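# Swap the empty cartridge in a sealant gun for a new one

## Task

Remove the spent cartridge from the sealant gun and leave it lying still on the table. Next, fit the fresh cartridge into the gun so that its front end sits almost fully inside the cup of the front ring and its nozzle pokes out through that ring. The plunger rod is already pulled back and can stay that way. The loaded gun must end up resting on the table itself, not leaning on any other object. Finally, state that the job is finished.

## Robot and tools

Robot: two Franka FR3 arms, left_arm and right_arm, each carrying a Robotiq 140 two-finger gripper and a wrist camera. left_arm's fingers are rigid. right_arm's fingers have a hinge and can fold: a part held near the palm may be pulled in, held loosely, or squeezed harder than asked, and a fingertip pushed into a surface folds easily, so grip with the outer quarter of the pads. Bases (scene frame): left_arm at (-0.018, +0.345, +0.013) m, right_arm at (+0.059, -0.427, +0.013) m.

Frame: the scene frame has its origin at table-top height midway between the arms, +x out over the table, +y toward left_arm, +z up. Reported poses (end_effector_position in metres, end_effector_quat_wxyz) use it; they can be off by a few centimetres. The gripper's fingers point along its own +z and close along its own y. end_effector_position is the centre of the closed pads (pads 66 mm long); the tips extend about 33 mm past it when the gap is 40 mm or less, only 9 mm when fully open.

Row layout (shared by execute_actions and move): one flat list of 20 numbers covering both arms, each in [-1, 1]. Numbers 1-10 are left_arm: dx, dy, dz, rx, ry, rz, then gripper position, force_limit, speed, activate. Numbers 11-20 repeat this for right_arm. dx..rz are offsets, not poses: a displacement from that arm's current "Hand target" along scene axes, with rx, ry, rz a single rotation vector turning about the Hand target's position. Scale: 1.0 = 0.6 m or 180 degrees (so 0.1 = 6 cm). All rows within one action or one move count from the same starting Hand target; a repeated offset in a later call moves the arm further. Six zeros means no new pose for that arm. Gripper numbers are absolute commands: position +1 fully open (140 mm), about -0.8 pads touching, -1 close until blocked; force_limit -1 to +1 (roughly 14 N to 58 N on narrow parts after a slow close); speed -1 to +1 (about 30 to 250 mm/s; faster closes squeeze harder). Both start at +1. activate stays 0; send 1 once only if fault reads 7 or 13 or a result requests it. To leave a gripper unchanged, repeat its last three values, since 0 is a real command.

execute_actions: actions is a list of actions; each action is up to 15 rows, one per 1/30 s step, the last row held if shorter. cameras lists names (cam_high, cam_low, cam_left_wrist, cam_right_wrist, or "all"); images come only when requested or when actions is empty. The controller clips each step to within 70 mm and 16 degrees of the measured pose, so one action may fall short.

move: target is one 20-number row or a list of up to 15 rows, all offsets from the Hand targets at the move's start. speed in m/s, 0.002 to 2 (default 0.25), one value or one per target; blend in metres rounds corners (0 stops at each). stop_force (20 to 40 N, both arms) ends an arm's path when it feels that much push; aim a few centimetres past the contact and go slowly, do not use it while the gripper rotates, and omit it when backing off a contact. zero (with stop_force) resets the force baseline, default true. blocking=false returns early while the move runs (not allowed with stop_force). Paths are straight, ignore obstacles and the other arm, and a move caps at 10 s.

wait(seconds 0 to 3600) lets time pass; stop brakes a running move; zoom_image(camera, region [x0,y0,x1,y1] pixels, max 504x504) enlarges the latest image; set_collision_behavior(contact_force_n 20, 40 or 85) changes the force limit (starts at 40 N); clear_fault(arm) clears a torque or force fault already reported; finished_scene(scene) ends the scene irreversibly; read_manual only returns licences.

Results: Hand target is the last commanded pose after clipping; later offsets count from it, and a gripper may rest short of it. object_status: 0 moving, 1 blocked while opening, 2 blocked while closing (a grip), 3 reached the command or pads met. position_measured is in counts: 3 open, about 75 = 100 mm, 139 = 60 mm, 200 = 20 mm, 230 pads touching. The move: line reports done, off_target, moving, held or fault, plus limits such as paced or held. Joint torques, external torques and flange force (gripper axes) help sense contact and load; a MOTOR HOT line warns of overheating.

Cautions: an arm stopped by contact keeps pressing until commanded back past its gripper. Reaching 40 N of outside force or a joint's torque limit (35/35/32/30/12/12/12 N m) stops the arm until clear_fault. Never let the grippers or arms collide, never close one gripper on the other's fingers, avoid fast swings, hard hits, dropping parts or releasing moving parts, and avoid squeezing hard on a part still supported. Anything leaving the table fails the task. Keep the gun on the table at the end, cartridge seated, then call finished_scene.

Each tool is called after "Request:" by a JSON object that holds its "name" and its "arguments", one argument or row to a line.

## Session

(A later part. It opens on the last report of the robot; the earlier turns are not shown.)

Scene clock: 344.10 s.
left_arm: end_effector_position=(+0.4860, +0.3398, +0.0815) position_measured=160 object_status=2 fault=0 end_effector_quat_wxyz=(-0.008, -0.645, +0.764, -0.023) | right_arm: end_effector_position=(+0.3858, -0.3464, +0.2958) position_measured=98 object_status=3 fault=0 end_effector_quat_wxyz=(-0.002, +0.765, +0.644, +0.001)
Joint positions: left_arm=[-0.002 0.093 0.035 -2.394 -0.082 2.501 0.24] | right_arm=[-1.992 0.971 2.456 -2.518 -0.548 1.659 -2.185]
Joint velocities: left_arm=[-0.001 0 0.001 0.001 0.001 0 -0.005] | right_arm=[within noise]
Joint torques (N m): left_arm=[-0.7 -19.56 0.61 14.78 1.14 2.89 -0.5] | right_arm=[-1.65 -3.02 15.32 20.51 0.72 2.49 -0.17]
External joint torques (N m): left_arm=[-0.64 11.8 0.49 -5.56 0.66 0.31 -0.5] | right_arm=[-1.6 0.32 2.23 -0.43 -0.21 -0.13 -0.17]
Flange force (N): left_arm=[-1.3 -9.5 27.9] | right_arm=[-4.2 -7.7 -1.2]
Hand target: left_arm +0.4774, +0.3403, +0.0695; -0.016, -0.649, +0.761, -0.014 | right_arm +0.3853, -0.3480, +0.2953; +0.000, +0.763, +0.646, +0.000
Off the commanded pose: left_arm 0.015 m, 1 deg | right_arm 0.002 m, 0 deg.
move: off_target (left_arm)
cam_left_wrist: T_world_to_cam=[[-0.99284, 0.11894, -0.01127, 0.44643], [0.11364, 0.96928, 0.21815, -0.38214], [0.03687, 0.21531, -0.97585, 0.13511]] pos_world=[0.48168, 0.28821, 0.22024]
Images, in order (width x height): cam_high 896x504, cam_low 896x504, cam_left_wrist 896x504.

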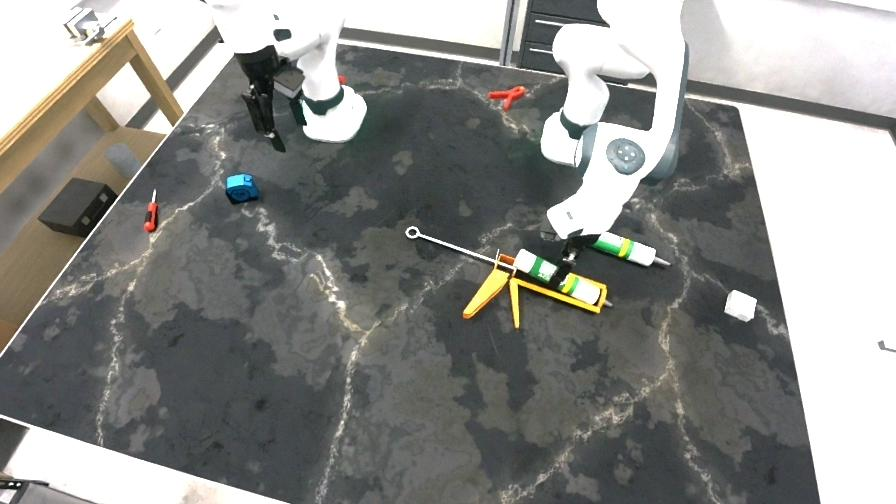

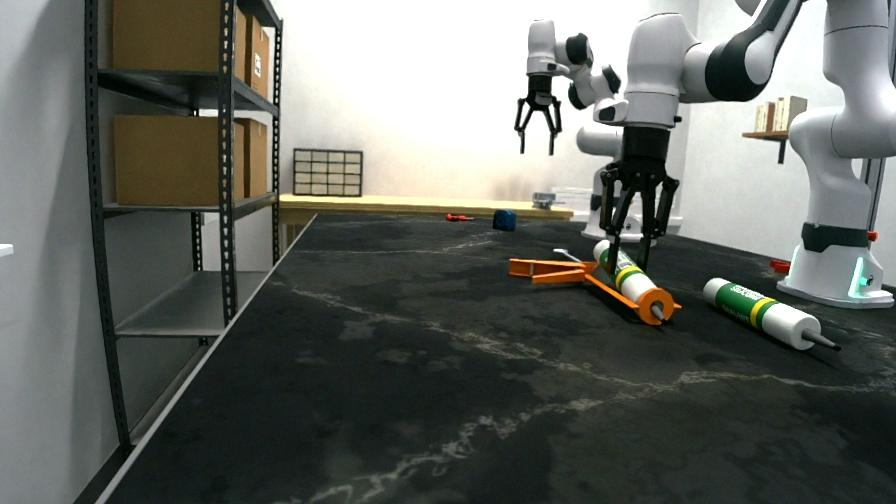

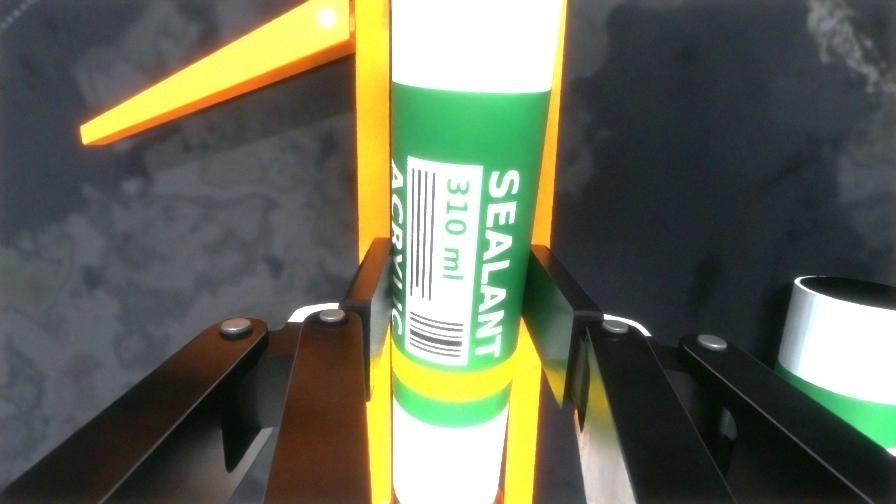

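Request:
{"name": "move", "arguments": {
  "target": [
    [0.0135,0.001,0.027,0,0,0,-1,0,-1,0,0,0,0,0,0,0,0.25,0,-0.8,0],
    [0.0155,0.018,0.027,0,0,0,-1,0,-1,0,0,0,0,0,0,0,0.25,0,-0.8,0]
  ],
  "speed": 0.05,
  "cameras": ["cam_low","cam_left_wrist","cam_high"]
}}

Request:
{"name": "zoom_image", "arguments": {
  "camera": "cam_low",
  "region": [540, 200, 700, 335]
}}

Request:
{"name": "zoom_image", "arguments": {
  "camera": "cam_high",
  "region": [480, 220, 660, 330]
}}

Scene clock: 352.03 s.
left_arm: end_effector_position=(+0.4835, +0.3498, +0.0825) position_measured=160 object_status=2 fault=0 end_effector_quat_wxyz=(-0.020, -0.650, +0.759, -0.012) | right_arm: end_effector_position=(+0.3858, -0.3464, +0.2958) position_measured=98 object_status=3 fault=0 end_effector_quat_wxyz=(-0.002, +0.765, +0.644, +0.001)
Joint positions: left_arm=[0.008 0.103 0.046 -2.367 -0.076 2.454 0.24] | right_arm=[-1.992 0.971 2.456 -2.518 -0.548 1.659 -2.185]
Joint velocities: left_arm=[0.001 0.003 0 0 -0.001 -0.002 0.005] | right_arm=[within noise]
Joint torques (N m): left_arm=[-0.29 -31.69 0.31 22.82 0.96 2.8 0.19] | right_arm=[-1.56 -2.97 15.3 20.54 0.7 2.49 -0.19]
External joint torques (N m): left_arm=[-0.18 0.11 0.19 2.35 0.48 0.29 0.19] | right_arm=[-1.52 0.35 2.2 -0.43 -0.23 -0.13 -0.19]
Flange force (N): left_arm=[-1.8 -7.8 -0.4] | right_arm=[-4.2 -7.6 -1.2]
Hand target: left_arm +0.4867, +0.3511, +0.0857; -0.016, -0.649, +0.761, -0.014 | right_arm +0.3853, -0.3480, +0.2953; +0.000, +0.763, +0.646, +0.000
Off the commanded pose: left_arm 0.005 m, 0 deg | right_arm 0.002 m, 0 deg.
move: off_target (left_arm)
cam_left_wrist: T_world_to_cam=[[-0.99421, 0.10572, 0.01917, 0.44551], [0.10736, 0.97048, 0.21598, -0.38904], [0.00423, 0.21678, -0.97621, 0.14939]] pos_world=[0.48407, 0.29807, 0.22132]
Images, in order (width x height): cam_high 896x504, cam_low 896x504, cam_left_wrist 896x504.

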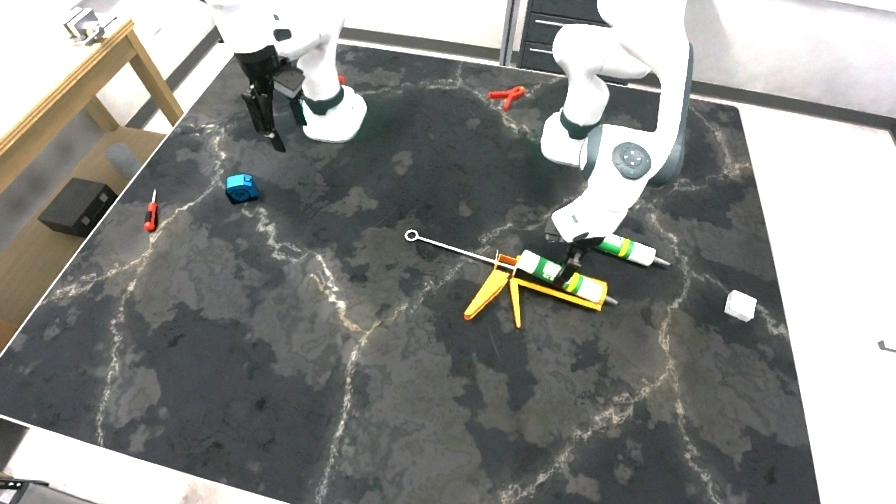

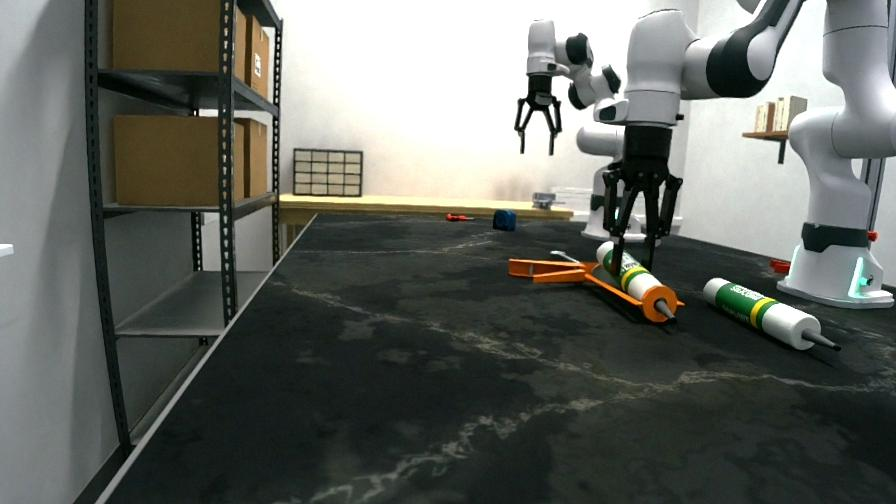

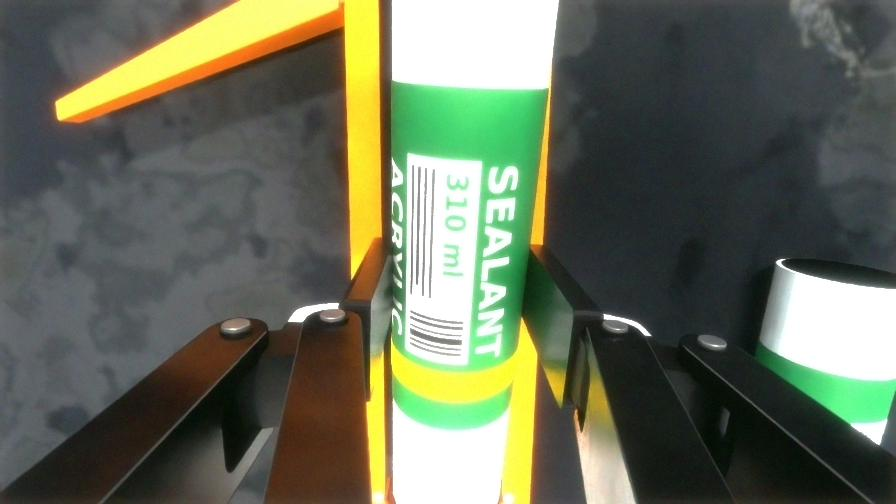

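Scaled by 3.150 from the camera's image (finer frame: 1280x720).

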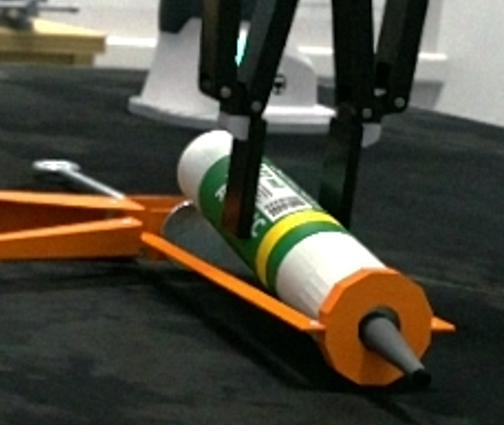

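Scaled by 2.800 from the camera's image (finer frame: 1280x720).

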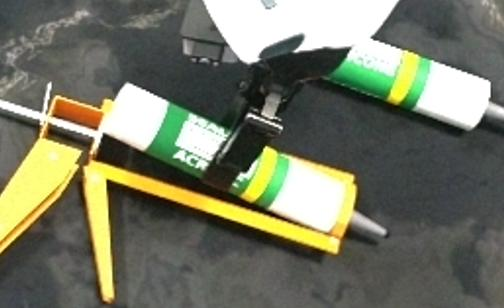

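Request:
{"name": "move", "arguments": {
  "target": [
    [0.003,-0.0065,-0.031,0.052,-0.0089,0.003,-1,0,-1,0,0,0,0,0,0,0,0.25,0,-0.8,0]
  ],
  "speed": 0.04,
  "cameras": ["cam_low","cam_left_wrist","cam_high"]
}}

Request:
{"name": "zoom_image", "arguments": {
  "camera": "cam_low",
  "region": [540, 200, 700, 335]
}}

Request:
{"name": "zoom_image", "arguments": {
  "camera": "cam_high",
  "region": [480, 220, 660, 330]
}}

Scene clock: 363.63 s.
left_arm: end_effector_position=(+0.4853, +0.3472, +0.0647) position_measured=160 object_status=2 fault=0 end_effector_quat_wxyz=(+0.043, -0.650, +0.758, +0.042) | right_arm: end_effector_position=(+0.3858, -0.3464, +0.2958) position_measured=98 object_status=3 fault=0 end_effector_quat_wxyz=(-0.002, +0.765, +0.644, +0.001)
Joint positions: left_arm=[-0.091 0.135 0.073 -2.391 0.191 2.524 -0.047] | right_arm=[-1.992 0.971 2.456 -2.518 -0.548 1.659 -2.185]
Joint velocities: left_arm=[0.002 0 -0.001 -0.001 0 0 -0.006] | right_arm=[within noise]
Joint torques (N m): left_arm=[-0.94 -31.88 0.91 21.31 1.04 3 -0.28] | right_arm=[-1.68 -3.08 15.29 20.6 0.7 2.5 -0.16]
External joint torques (N m): left_arm=[-0.92 0.45 0.54 1.35 0.69 0.47 -0.28] | right_arm=[-1.68 0.32 2.17 -0.34 -0.23 -0.12 -0.16]
Flange force (N): left_arm=[1.0 -4.7 2.1] | right_arm=[-4.3 -7.5 -1.3]
Hand target: left_arm +0.4885, +0.3472, +0.0671; +0.047, -0.651, +0.757, +0.039 | right_arm +0.3853, -0.3480, +0.2953; +0.000, +0.763, +0.646, +0.000
Off the commanded pose: left_arm 0.004 m, 1 deg | right_arm 0.002 m, 0 deg.
move: off_target (left_arm)
cam_left_wrist: T_world_to_cam=[[-0.99461, 0.10313, 0.01082, 0.44953], [0.09967, 0.92203, 0.37408, -0.37253], [0.0286, 0.37314, -0.92734, 0.06322]] pos_world=[0.48243, 0.27353, 0.19312]
Images, in order (width x height): cam_high 896x504, cam_low 896x504, cam_left_wrist 896x504.

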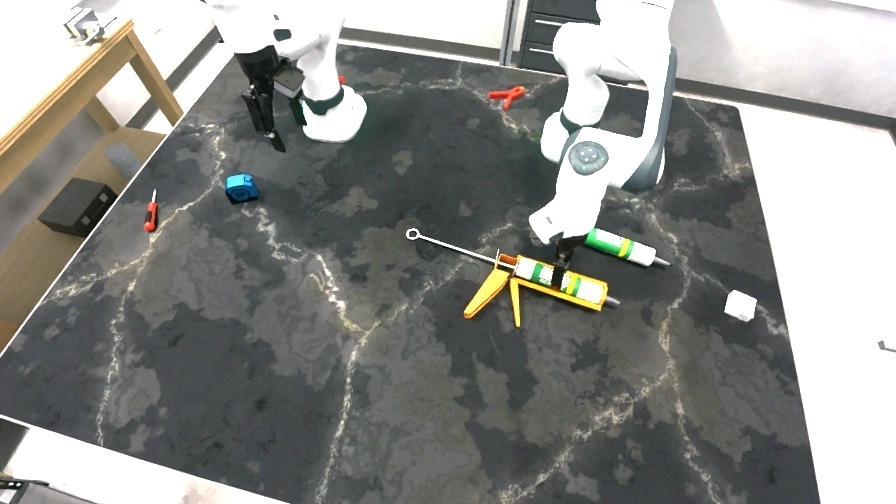

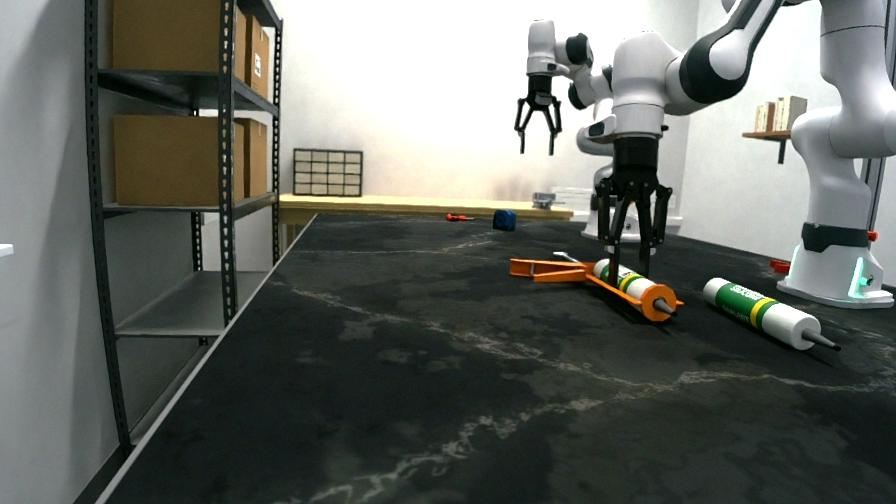

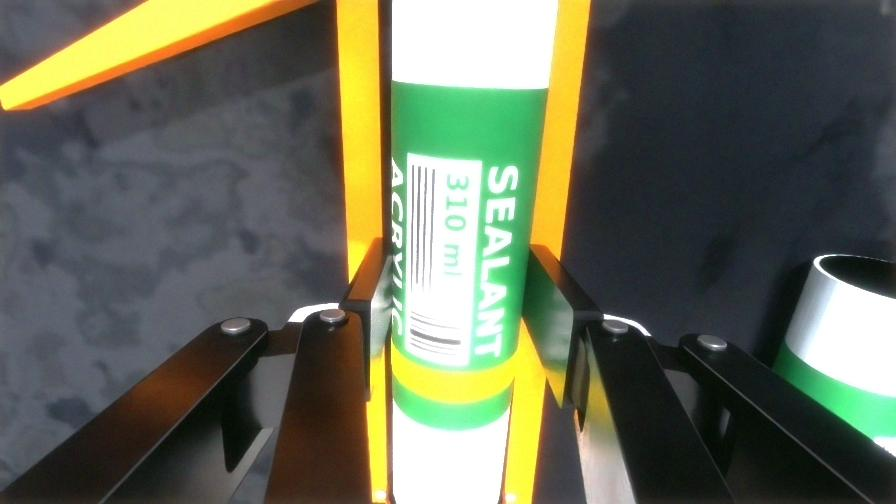

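Scaled by 3.150 from the camera's image (finer frame: 1280x720).

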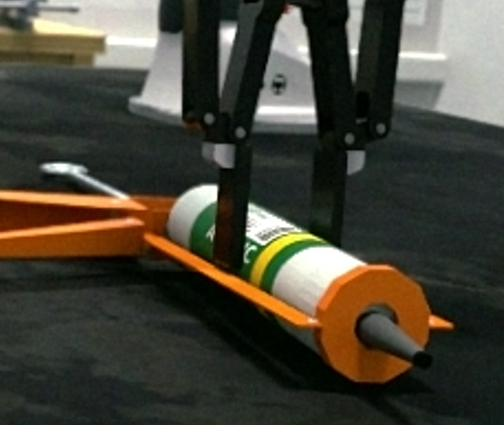

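Scaled by 2.800 from the camera's image (finer frame: 1280x720).

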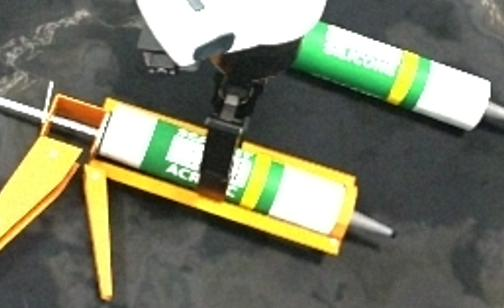

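Request:
{"name": "move", "arguments": {
  "target": [
    [0,-0.002,-0.007,0.012,-0.002,0,-1,0,-1,0,0,0,0,0,0,0,0.25,0,-0.8,0],
    [0.0025,0.014,-0.0075,0.012,-0.002,0,-1,0,-1,0,0,0,0,0,0,0,0.25,0,-0.8,0]
  ],
  "speed": 0.04,
  "cameras": ["cam_low","cam_left_wrist","cam_high"]
}}

Request:
{"name": "zoom_image", "arguments": {
  "camera": "cam_low",
  "region": [540, 200, 700, 335]
}}

Request:
{"name": "zoom_image", "arguments": {
  "camera": "cam_high",
  "region": [480, 220, 660, 330]
}}

Scene clock: 371.53 s.
left_arm: end_effector_position=(+0.4867, +0.3534, +0.0609) position_measured=160 object_status=2 fault=0 end_effector_quat_wxyz=(+0.059, -0.651, +0.755, +0.053) | right_arm: end_effector_position=(+0.3858, -0.3464, +0.2958) position_measured=98 object_status=3 fault=0 end_effector_quat_wxyz=(-0.002, +0.765, +0.644, +0.001)
Joint positions: left_arm=[-0.109 0.146 0.09 -2.391 0.256 2.534 -0.109] | right_arm=[-1.992 0.971 2.456 -2.518 -0.548 1.659 -2.185]
Joint torques (N m): left_arm=[0.28 -30.94 1.56 21.08 1.18 3.12 0.07] | right_arm=[-1.56 -3.04 15.29 20.53 0.7 2.49 -0.18]
External joint torques (N m): left_arm=[0.42 1.58 1.2 1.21 0.87 0.6 0.07] | right_arm=[-1.54 0.3 2.14 -0.41 -0.24 -0.12 -0.18]
Flange force (N): left_arm=[-1.4 -6.4 5.6] | right_arm=[-4.1 -7.4 -1.2]
Hand target: left_arm +0.4900, +0.3556, +0.0626; +0.062, -0.650, +0.756, +0.051 | right_arm +0.3853, -0.3480, +0.2953; +0.000, +0.763, +0.646, +0.000
Off the commanded pose: left_arm 0.004 m, 0 deg | right_arm 0.002 m, 0 deg.
move: off_target (left_arm)
cam_left_wrist: T_world_to_cam=[[-0.99512, 0.09844, 0.00663, 0.45248], [0.09252, 0.90771, 0.40927, -0.37049], [0.03427, 0.40789, -0.91239, 0.04139]] pos_world=[0.48313, 0.27488, 0.18639]
Images, in order (width x height): cam_high 896x504, cam_low 896x504, cam_left_wrist 896x504.

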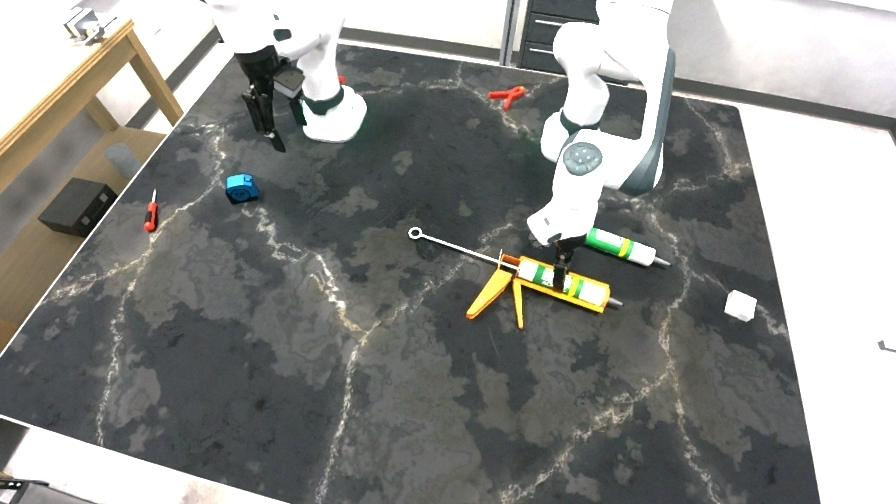

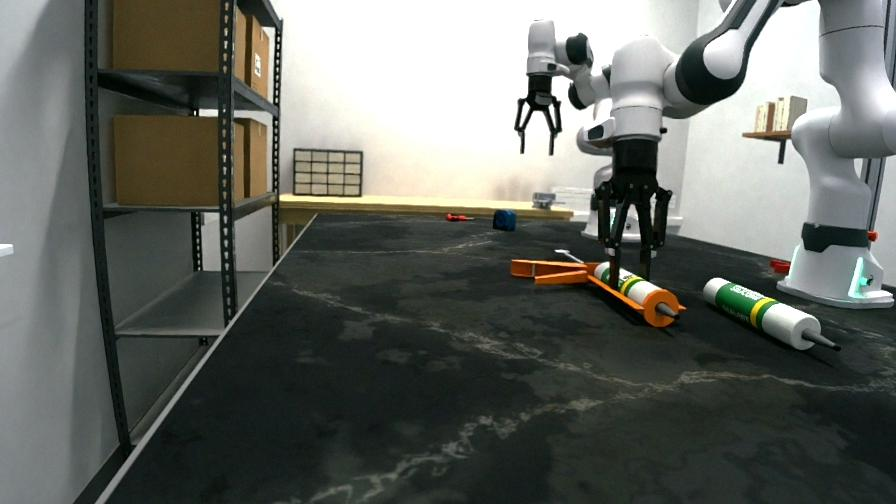

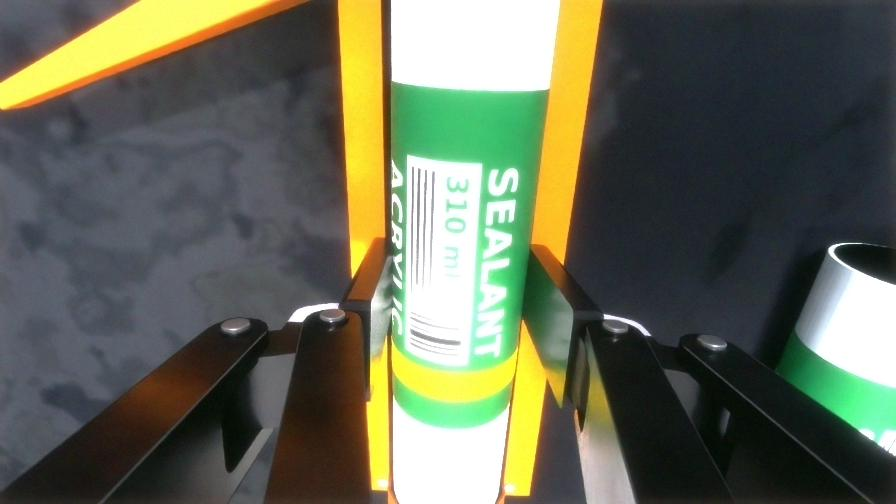

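Scaled by 3.150 from the camera's image (finer frame: 1280x720).

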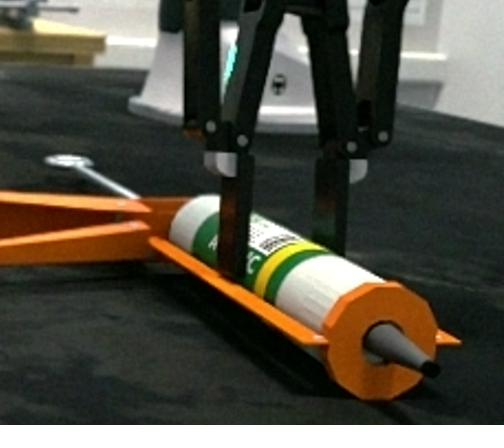

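Scaled by 2.800 from the camera's image (finer frame: 1280x720).

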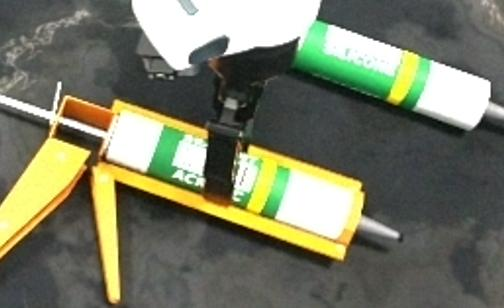

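Request:
{"name": "move", "arguments": {
  "target": [
    [0,0,0,0,0,0,0.05,0,-1,0,0,0,0,0,0,0,0.25,0,-0.8,0],
    [0,0,0.25,-0.062,0.0106,0,0.05,0,-1,0,0,0,0,0,0,0,0.25,0,-0.8,0]
  ],
  "speed": 0.15,
  "cameras": ["cam_low","cam_left_wrist","cam_high"]
}}

Request:
{"name": "zoom_image", "arguments": {
  "camera": "cam_low",
  "region": [540, 200, 700, 335]
}}

Request:
{"name": "zoom_image", "arguments": {
  "camera": "cam_left_wrist",
  "region": [370, 20, 550, 400]
}}

Scene clock: 380.53 s.
left_arm: end_effector_position=(+0.4905, +0.3560, +0.2130) position_measured=123 object_status=3 fault=0 end_effector_quat_wxyz=(-0.012, -0.654, +0.756, -0.012) | right_arm: end_effector_position=(+0.3858, -0.3464, +0.2958) position_measured=98 object_status=3 fault=0 end_effector_quat_wxyz=(-0.002, +0.765, +0.644, +0.001)
Joint positions: left_arm=[-0.067 -0.093 0.13 -2.228 -0.027 2.132 0.195] | right_arm=[-1.992 0.971 2.456 -2.518 -0.548 1.659 -2.185]
Joint velocities: left_arm=[-0.001 0 -0.001 0.001 0.001 -0.001 0.005] | right_arm=[within noise]
Joint torques (N m): left_arm=[-0.55 -25.45 -0.37 24.28 0.16 2.35 0.08] | right_arm=[-1.62 -3.06 15.24 20.54 0.73 2.49 -0.18]
External joint torques (N m): left_arm=[-0.49 2.67 0.15 0.41 -0.44 -0.19 0.08] | right_arm=[-1.61 0.3 2.12 -0.39 -0.21 -0.12 -0.18]
Flange force (N): left_arm=[-1.6 -9.5 1.9] | right_arm=[-4.2 -7.4 -1.2]
Hand target: left_arm +0.4900, +0.3556, +0.2126; -0.014, -0.652, +0.758, -0.012 | right_arm +0.3853, -0.3480, +0.2953; +0.000, +0.763, +0.646, +0.000
Off the commanded pose: left_arm 0.001 m, 0 deg | right_arm 0.002 m, 0 deg.
move: done
cam_left_wrist: T_world_to_cam=[[-0.99526, 0.09674, 0.00976, 0.45501], [0.09643, 0.96927, 0.22631, -0.4204], [0.01243, 0.22618, -0.97401, 0.26762]] pos_world=[0.49007, 0.30294, 0.35137]
Images, in order (width x height): cam_high 896x504, cam_low 896x504, cam_left_wrist 896x504.

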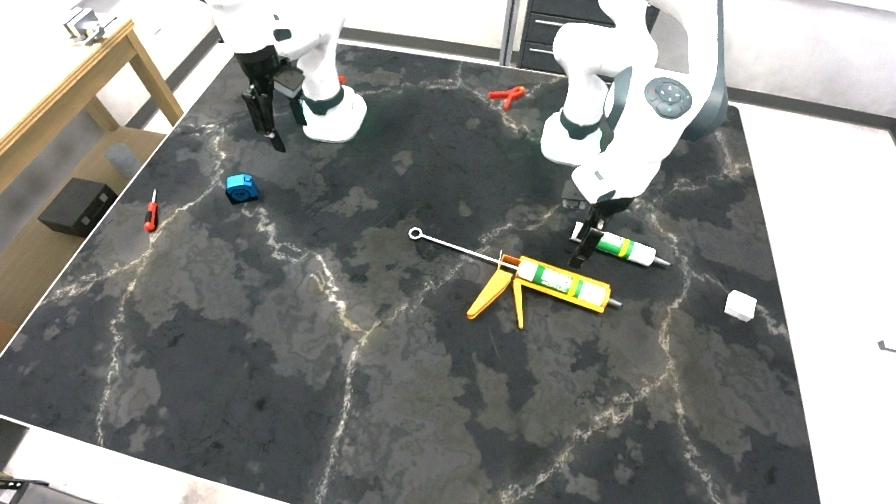

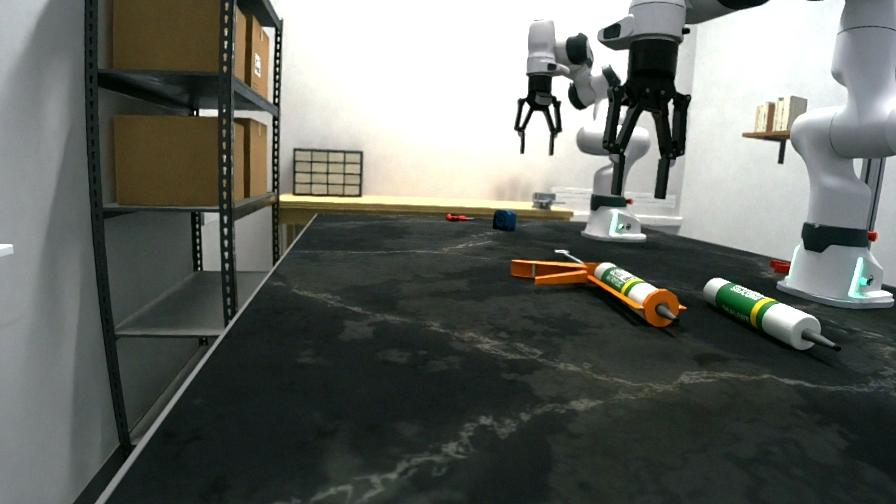

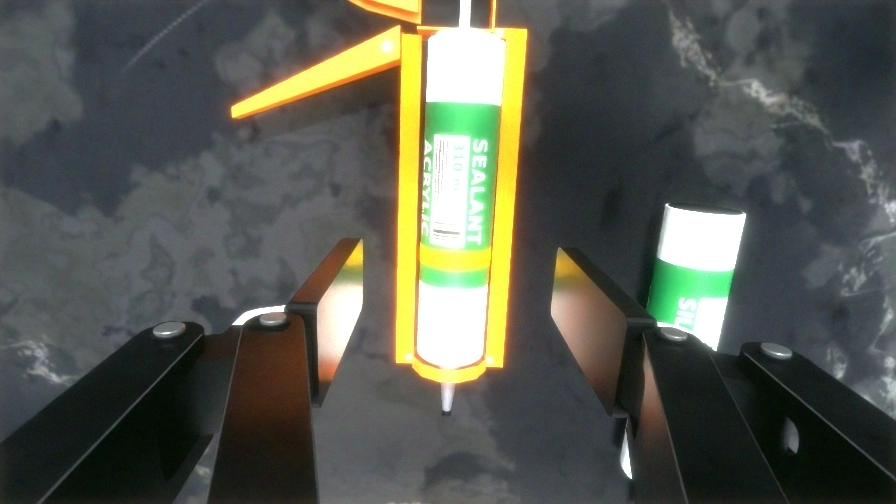

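Scaled by 3.150 from the camera's image (finer frame: 1280x720).

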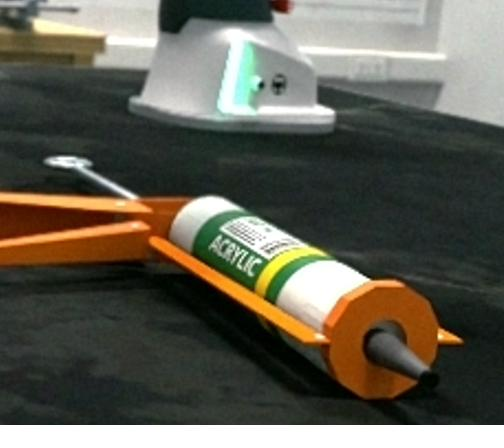

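Scaled by 1.326 from the camera's image (finer frame: 1280x720).

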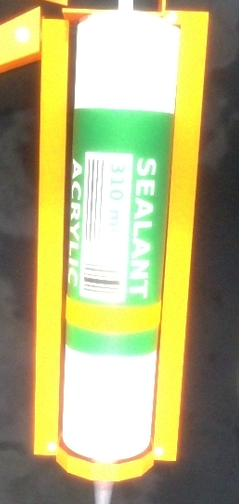

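Request:
{"name": "move", "arguments": {
  "target": [
    [-0.0075,-0.009,-0.2,0,0,0.003,0.05,0,-1,0,0,0,0,0,0,0,0.25,0,-0.8,0],
    [-0.0075,-0.009,-0.2535,0,0,0.003,0.05,0,-1,0,0,0,0,0,0,0,0.25,0,-0.8,0],
    [-0.0075,-0.009,-0.2535,0,0,0.003,-1,0,-1,0,0,0,0,0,0,0,0.25,0,-0.8,0],
    [-0.0065,-0.009,-0.246,0,0,0.003,-1,0,-1,0,0,0,0,0,0,0,0.25,0,-0.8,0],
    [-0.0035,0.012,-0.246,0,0,0.003,-1,0,-1,0,0,0,0,0,0,0,0.25,0,-0.8,0]
  ],
  "speed": [0.2,0.08,0.05,0.03,0.03],
  "blend": [0.01,0,0,0,0],
  "cameras": ["cam_low","cam_left_wrist","cam_high"]
}}

Request:
{"name": "zoom_image", "arguments": {
  "camera": "cam_low",
  "region": [540, 200, 700, 335]
}}

Request:
{"name": "zoom_image", "arguments": {
  "camera": "cam_high",
  "region": [480, 220, 660, 330]
}}

Scene clock: 399.53 s.
left_arm: end_effector_position=(+0.4850, +0.3611, +0.0624) position_measured=162 object_status=2 fault=0 end_effector_quat_wxyz=(-0.016, -0.657, +0.754, -0.010) | right_arm: end_effector_position=(+0.3858, -0.3464, +0.2958) position_measured=98 object_status=3 fault=0 end_effector_quat_wxyz=(-0.002, +0.765, +0.644, +0.001)
Joint positions: left_arm=[-0.054 0.15 0.124 -2.37 -0.091 2.504 0.254] | right_arm=[-1.992 0.971 2.456 -2.518 -0.548 1.659 -2.185]
Joint velocities: left_arm=[0.001 -0.001 0 0.002 0.001 0 0.005] | right_arm=[within noise]
Joint torques (N m): left_arm=[0.62 -31.66 1.09 21.93 0.34 2.69 0.13] | right_arm=[-1.56 -3.04 15.28 20.59 0.7 2.49 -0.19]
External joint torques (N m): left_arm=[0.63 0.86 0.4 2.07 -0.11 0.17 0.13] | right_arm=[-1.62 0.4 2.09 -0.29 -0.25 -0.12 -0.19]
Flange force (N): left_arm=[-3.1 -8.8 1.7] | right_arm=[-4.4 -7.3 -1.3]
Hand target: left_arm +0.4879, +0.3628, +0.0650; -0.014, -0.656, +0.755, -0.012 | right_arm +0.3853, -0.3480, +0.2953; +0.000, +0.763, +0.646, +0.000
Off the commanded pose: left_arm 0.004 m, 0 deg | right_arm 0.002 m, 0 deg.
move: off_target (left_arm)
cam_left_wrist: T_world_to_cam=[[-0.99582, 0.0894, 0.01882, 0.45284], [0.09134, 0.97027, 0.22412, -0.38847], [0.00178, 0.2249, -0.97438, 0.12546]] pos_world=[0.4862, 0.30822, 0.20079]
Images, in order (width x height): cam_high 896x504, cam_low 896x504, cam_left_wrist 896x504.

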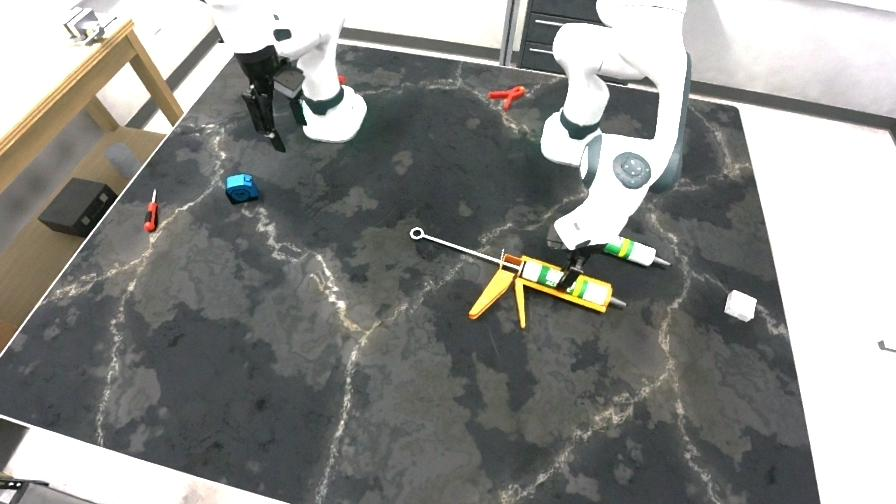

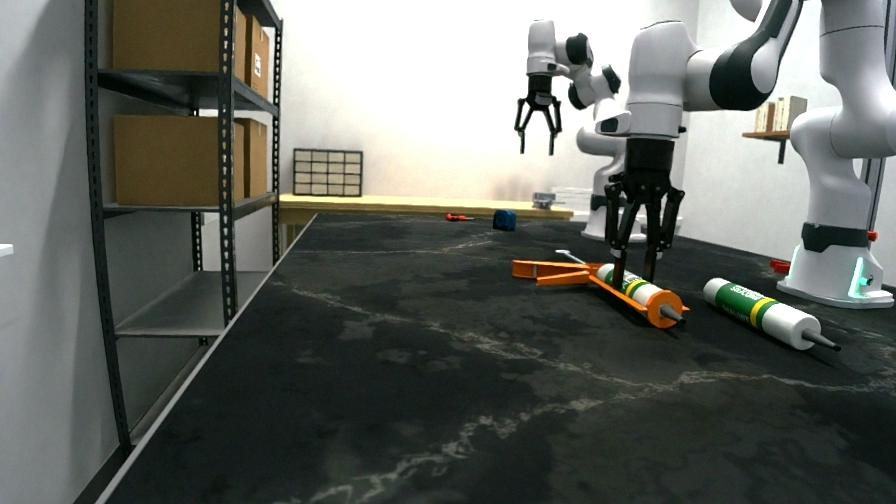

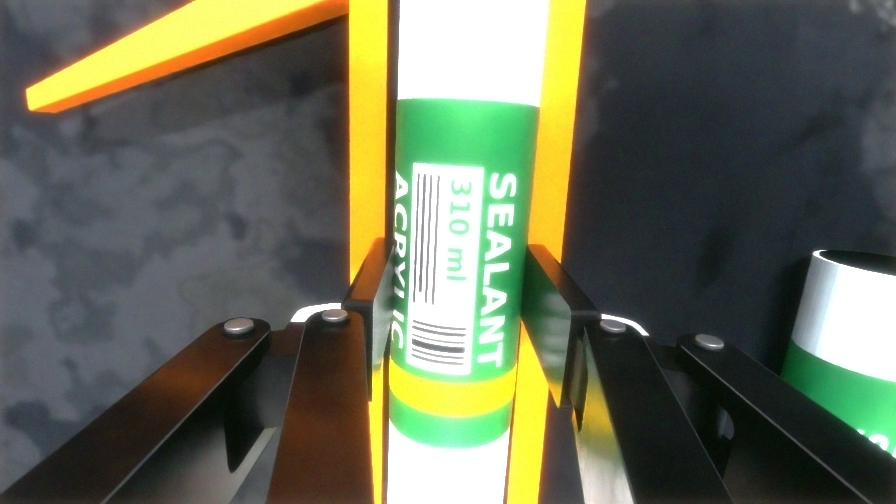

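Scaled by 3.150 from the camera's image (finer frame: 1280x720).

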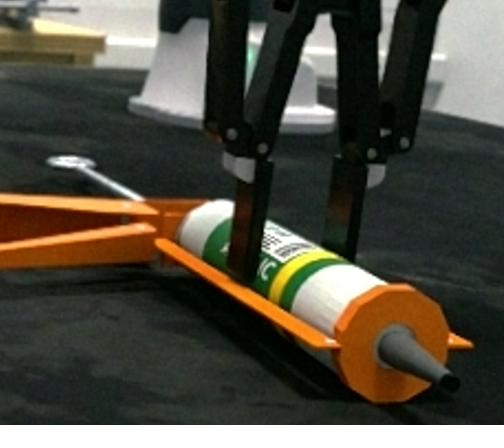

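Scaled by 2.800 from the camera's image (finer frame: 1280x720).

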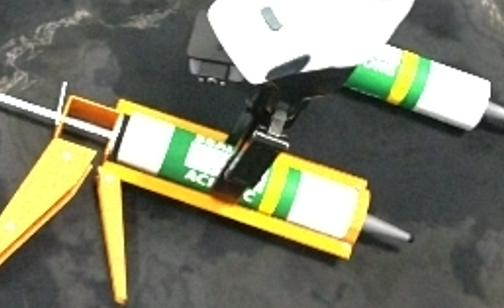

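Request:
{"name": "move", "arguments": {
  "target": [
    [0.002,0.014,0,0,0,0,-1,0,-1,0,0,0,0,0,0,0,0.25,0,-0.8,0],
    [0.002,0.013,-0.006,0,0,0,-1,0,-1,0,0,0,0,0,0,0,0.25,0,-0.8,0],
    [0.002,0.013,-0.006,0,0,0,0.05,0,-1,0,0,0,0,0,0,0,0.25,0,-0.8,0],
    [-0.003,-0.01,0.25,0,0,0,0.05,0,-1,0,0,0,0,0,0,0,0.25,0,-0.8,0]
  ],
  "speed": [0.04,0.04,0.1,0.15],
  "cameras": ["cam_low","cam_left_wrist","cam_high"]
}}

Request:
{"name": "zoom_image", "arguments": {
  "camera": "cam_low",
  "region": [540, 200, 700, 335]
}}

Request:
{"name": "zoom_image", "arguments": {
  "camera": "cam_left_wrist",
  "region": [370, 220, 550, 410]
}}

Request:
{"name": "zoom_image", "arguments": {
  "camera": "cam_left_wrist",
  "region": [370, 0, 550, 190]
}}

Scene clock: 410.30 s.
left_arm: end_effector_position=(+0.4868, +0.3570, +0.2151) position_measured=123 object_status=3 fault=0 end_effector_quat_wxyz=(-0.014, -0.655, +0.756, -0.014) | right_arm: end_effector_position=(+0.3858, -0.3464, +0.2958) position_measured=98 object_status=3 fault=0 end_effector_quat_wxyz=(-0.002, +0.765, +0.644, +0.001)
Joint positions: left_arm=[-0.05 -0.106 0.117 -2.238 -0.031 2.129 0.199] | right_arm=[-1.992 0.971 2.456 -2.518 -0.548 1.659 -2.185]
Joint velocities: left_arm=[0 0 0 0 0 -0.004 -0.003] | right_arm=[within noise]
Joint torques (N m): left_arm=[-0.54 -25.79 -0.82 24.15 1.22 2.35 -0.25] | right_arm=[-1.67 -3 15.33 20.47 0.71 2.49 -0.13]
External joint torques (N m): left_arm=[-0.42 1.95 -0.23 0.28 0.63 -0.18 -0.25] | right_arm=[-1.69 0.41 2.21 -0.41 -0.23 -0.13 -0.13]
Flange force (N): left_arm=[-0.3 -6.5 1.1] | right_arm=[-4.5 -8.0 -1.2]
Hand target: left_arm +0.4861, +0.3568, +0.2150; -0.014, -0.656, +0.755, -0.012 | right_arm +0.3853, -0.3480, +0.2953; +0.000, +0.763, +0.646, +0.000
Off the commanded pose: left_arm 0.001 m, 0 deg | right_arm 0.002 m, 0 deg.
move: done
cam_left_wrist: T_world_to_cam=[[-0.99553, 0.09404, 0.00924, 0.4524], [0.09373, 0.97042, 0.2225, -0.41979], [0.01196, 0.22237, -0.97489, 0.27116]] pos_world=[0.48648, 0.30454, 0.35358]
Images, in order (width x height): cam_high 896x504, cam_low 896x504, cam_left_wrist 896x504.

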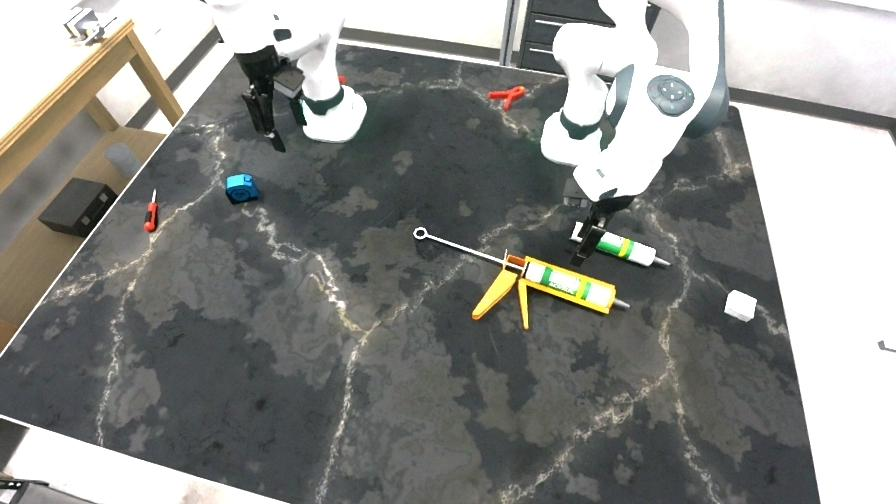

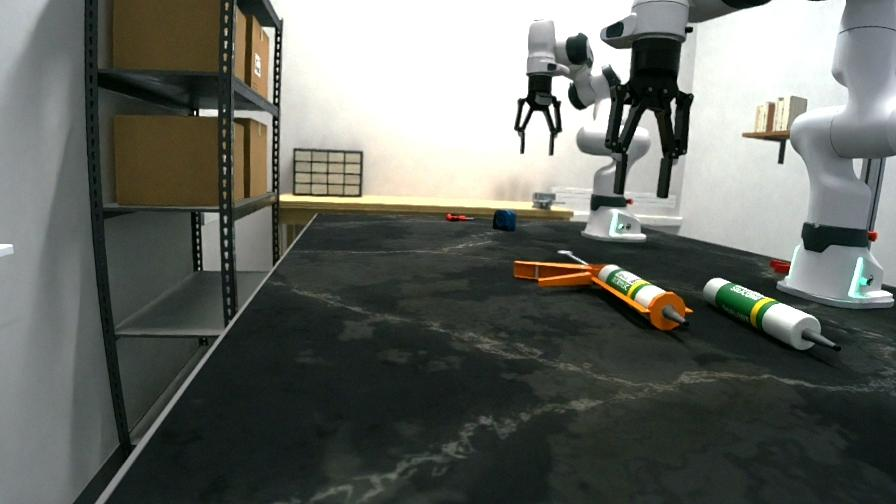

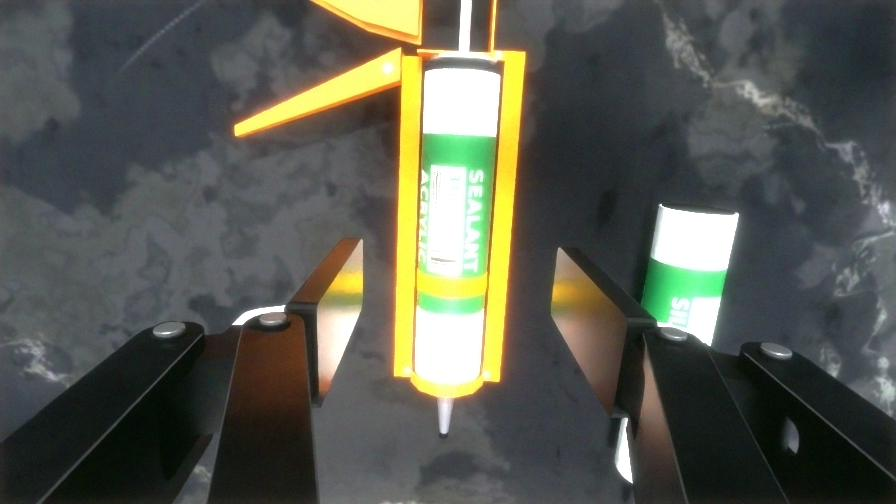

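Scaled by 3.150 from the camera's image (finer frame: 1280x720).

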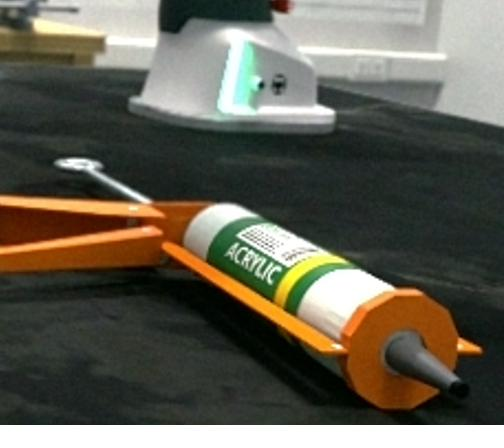

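Scaled by 2.653 from the camera's image (finer frame: 1280x720).

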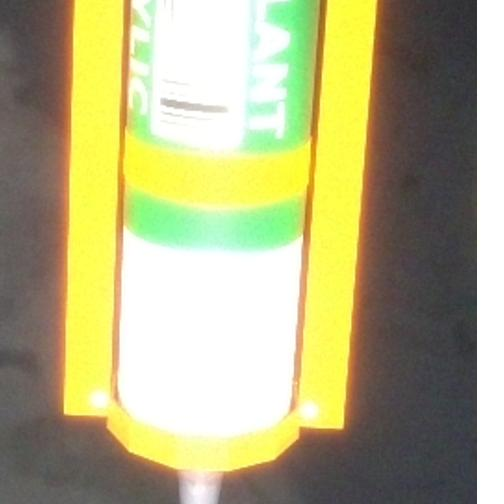

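Scaled by 2.653 from the camera's image (finer frame: 1280x720).

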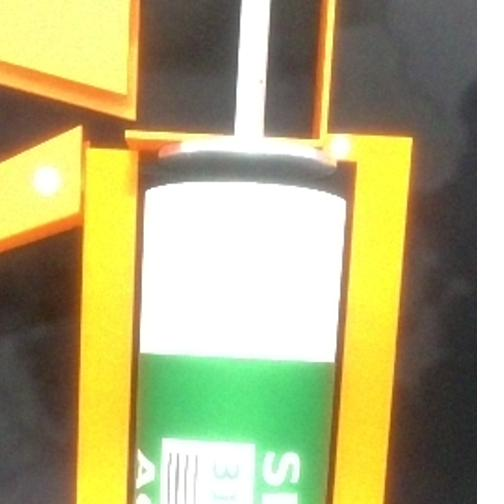

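Request:
{"name": "finished_scene", "arguments": {
  "scene": 1
}}

The scene is finished: the task was done.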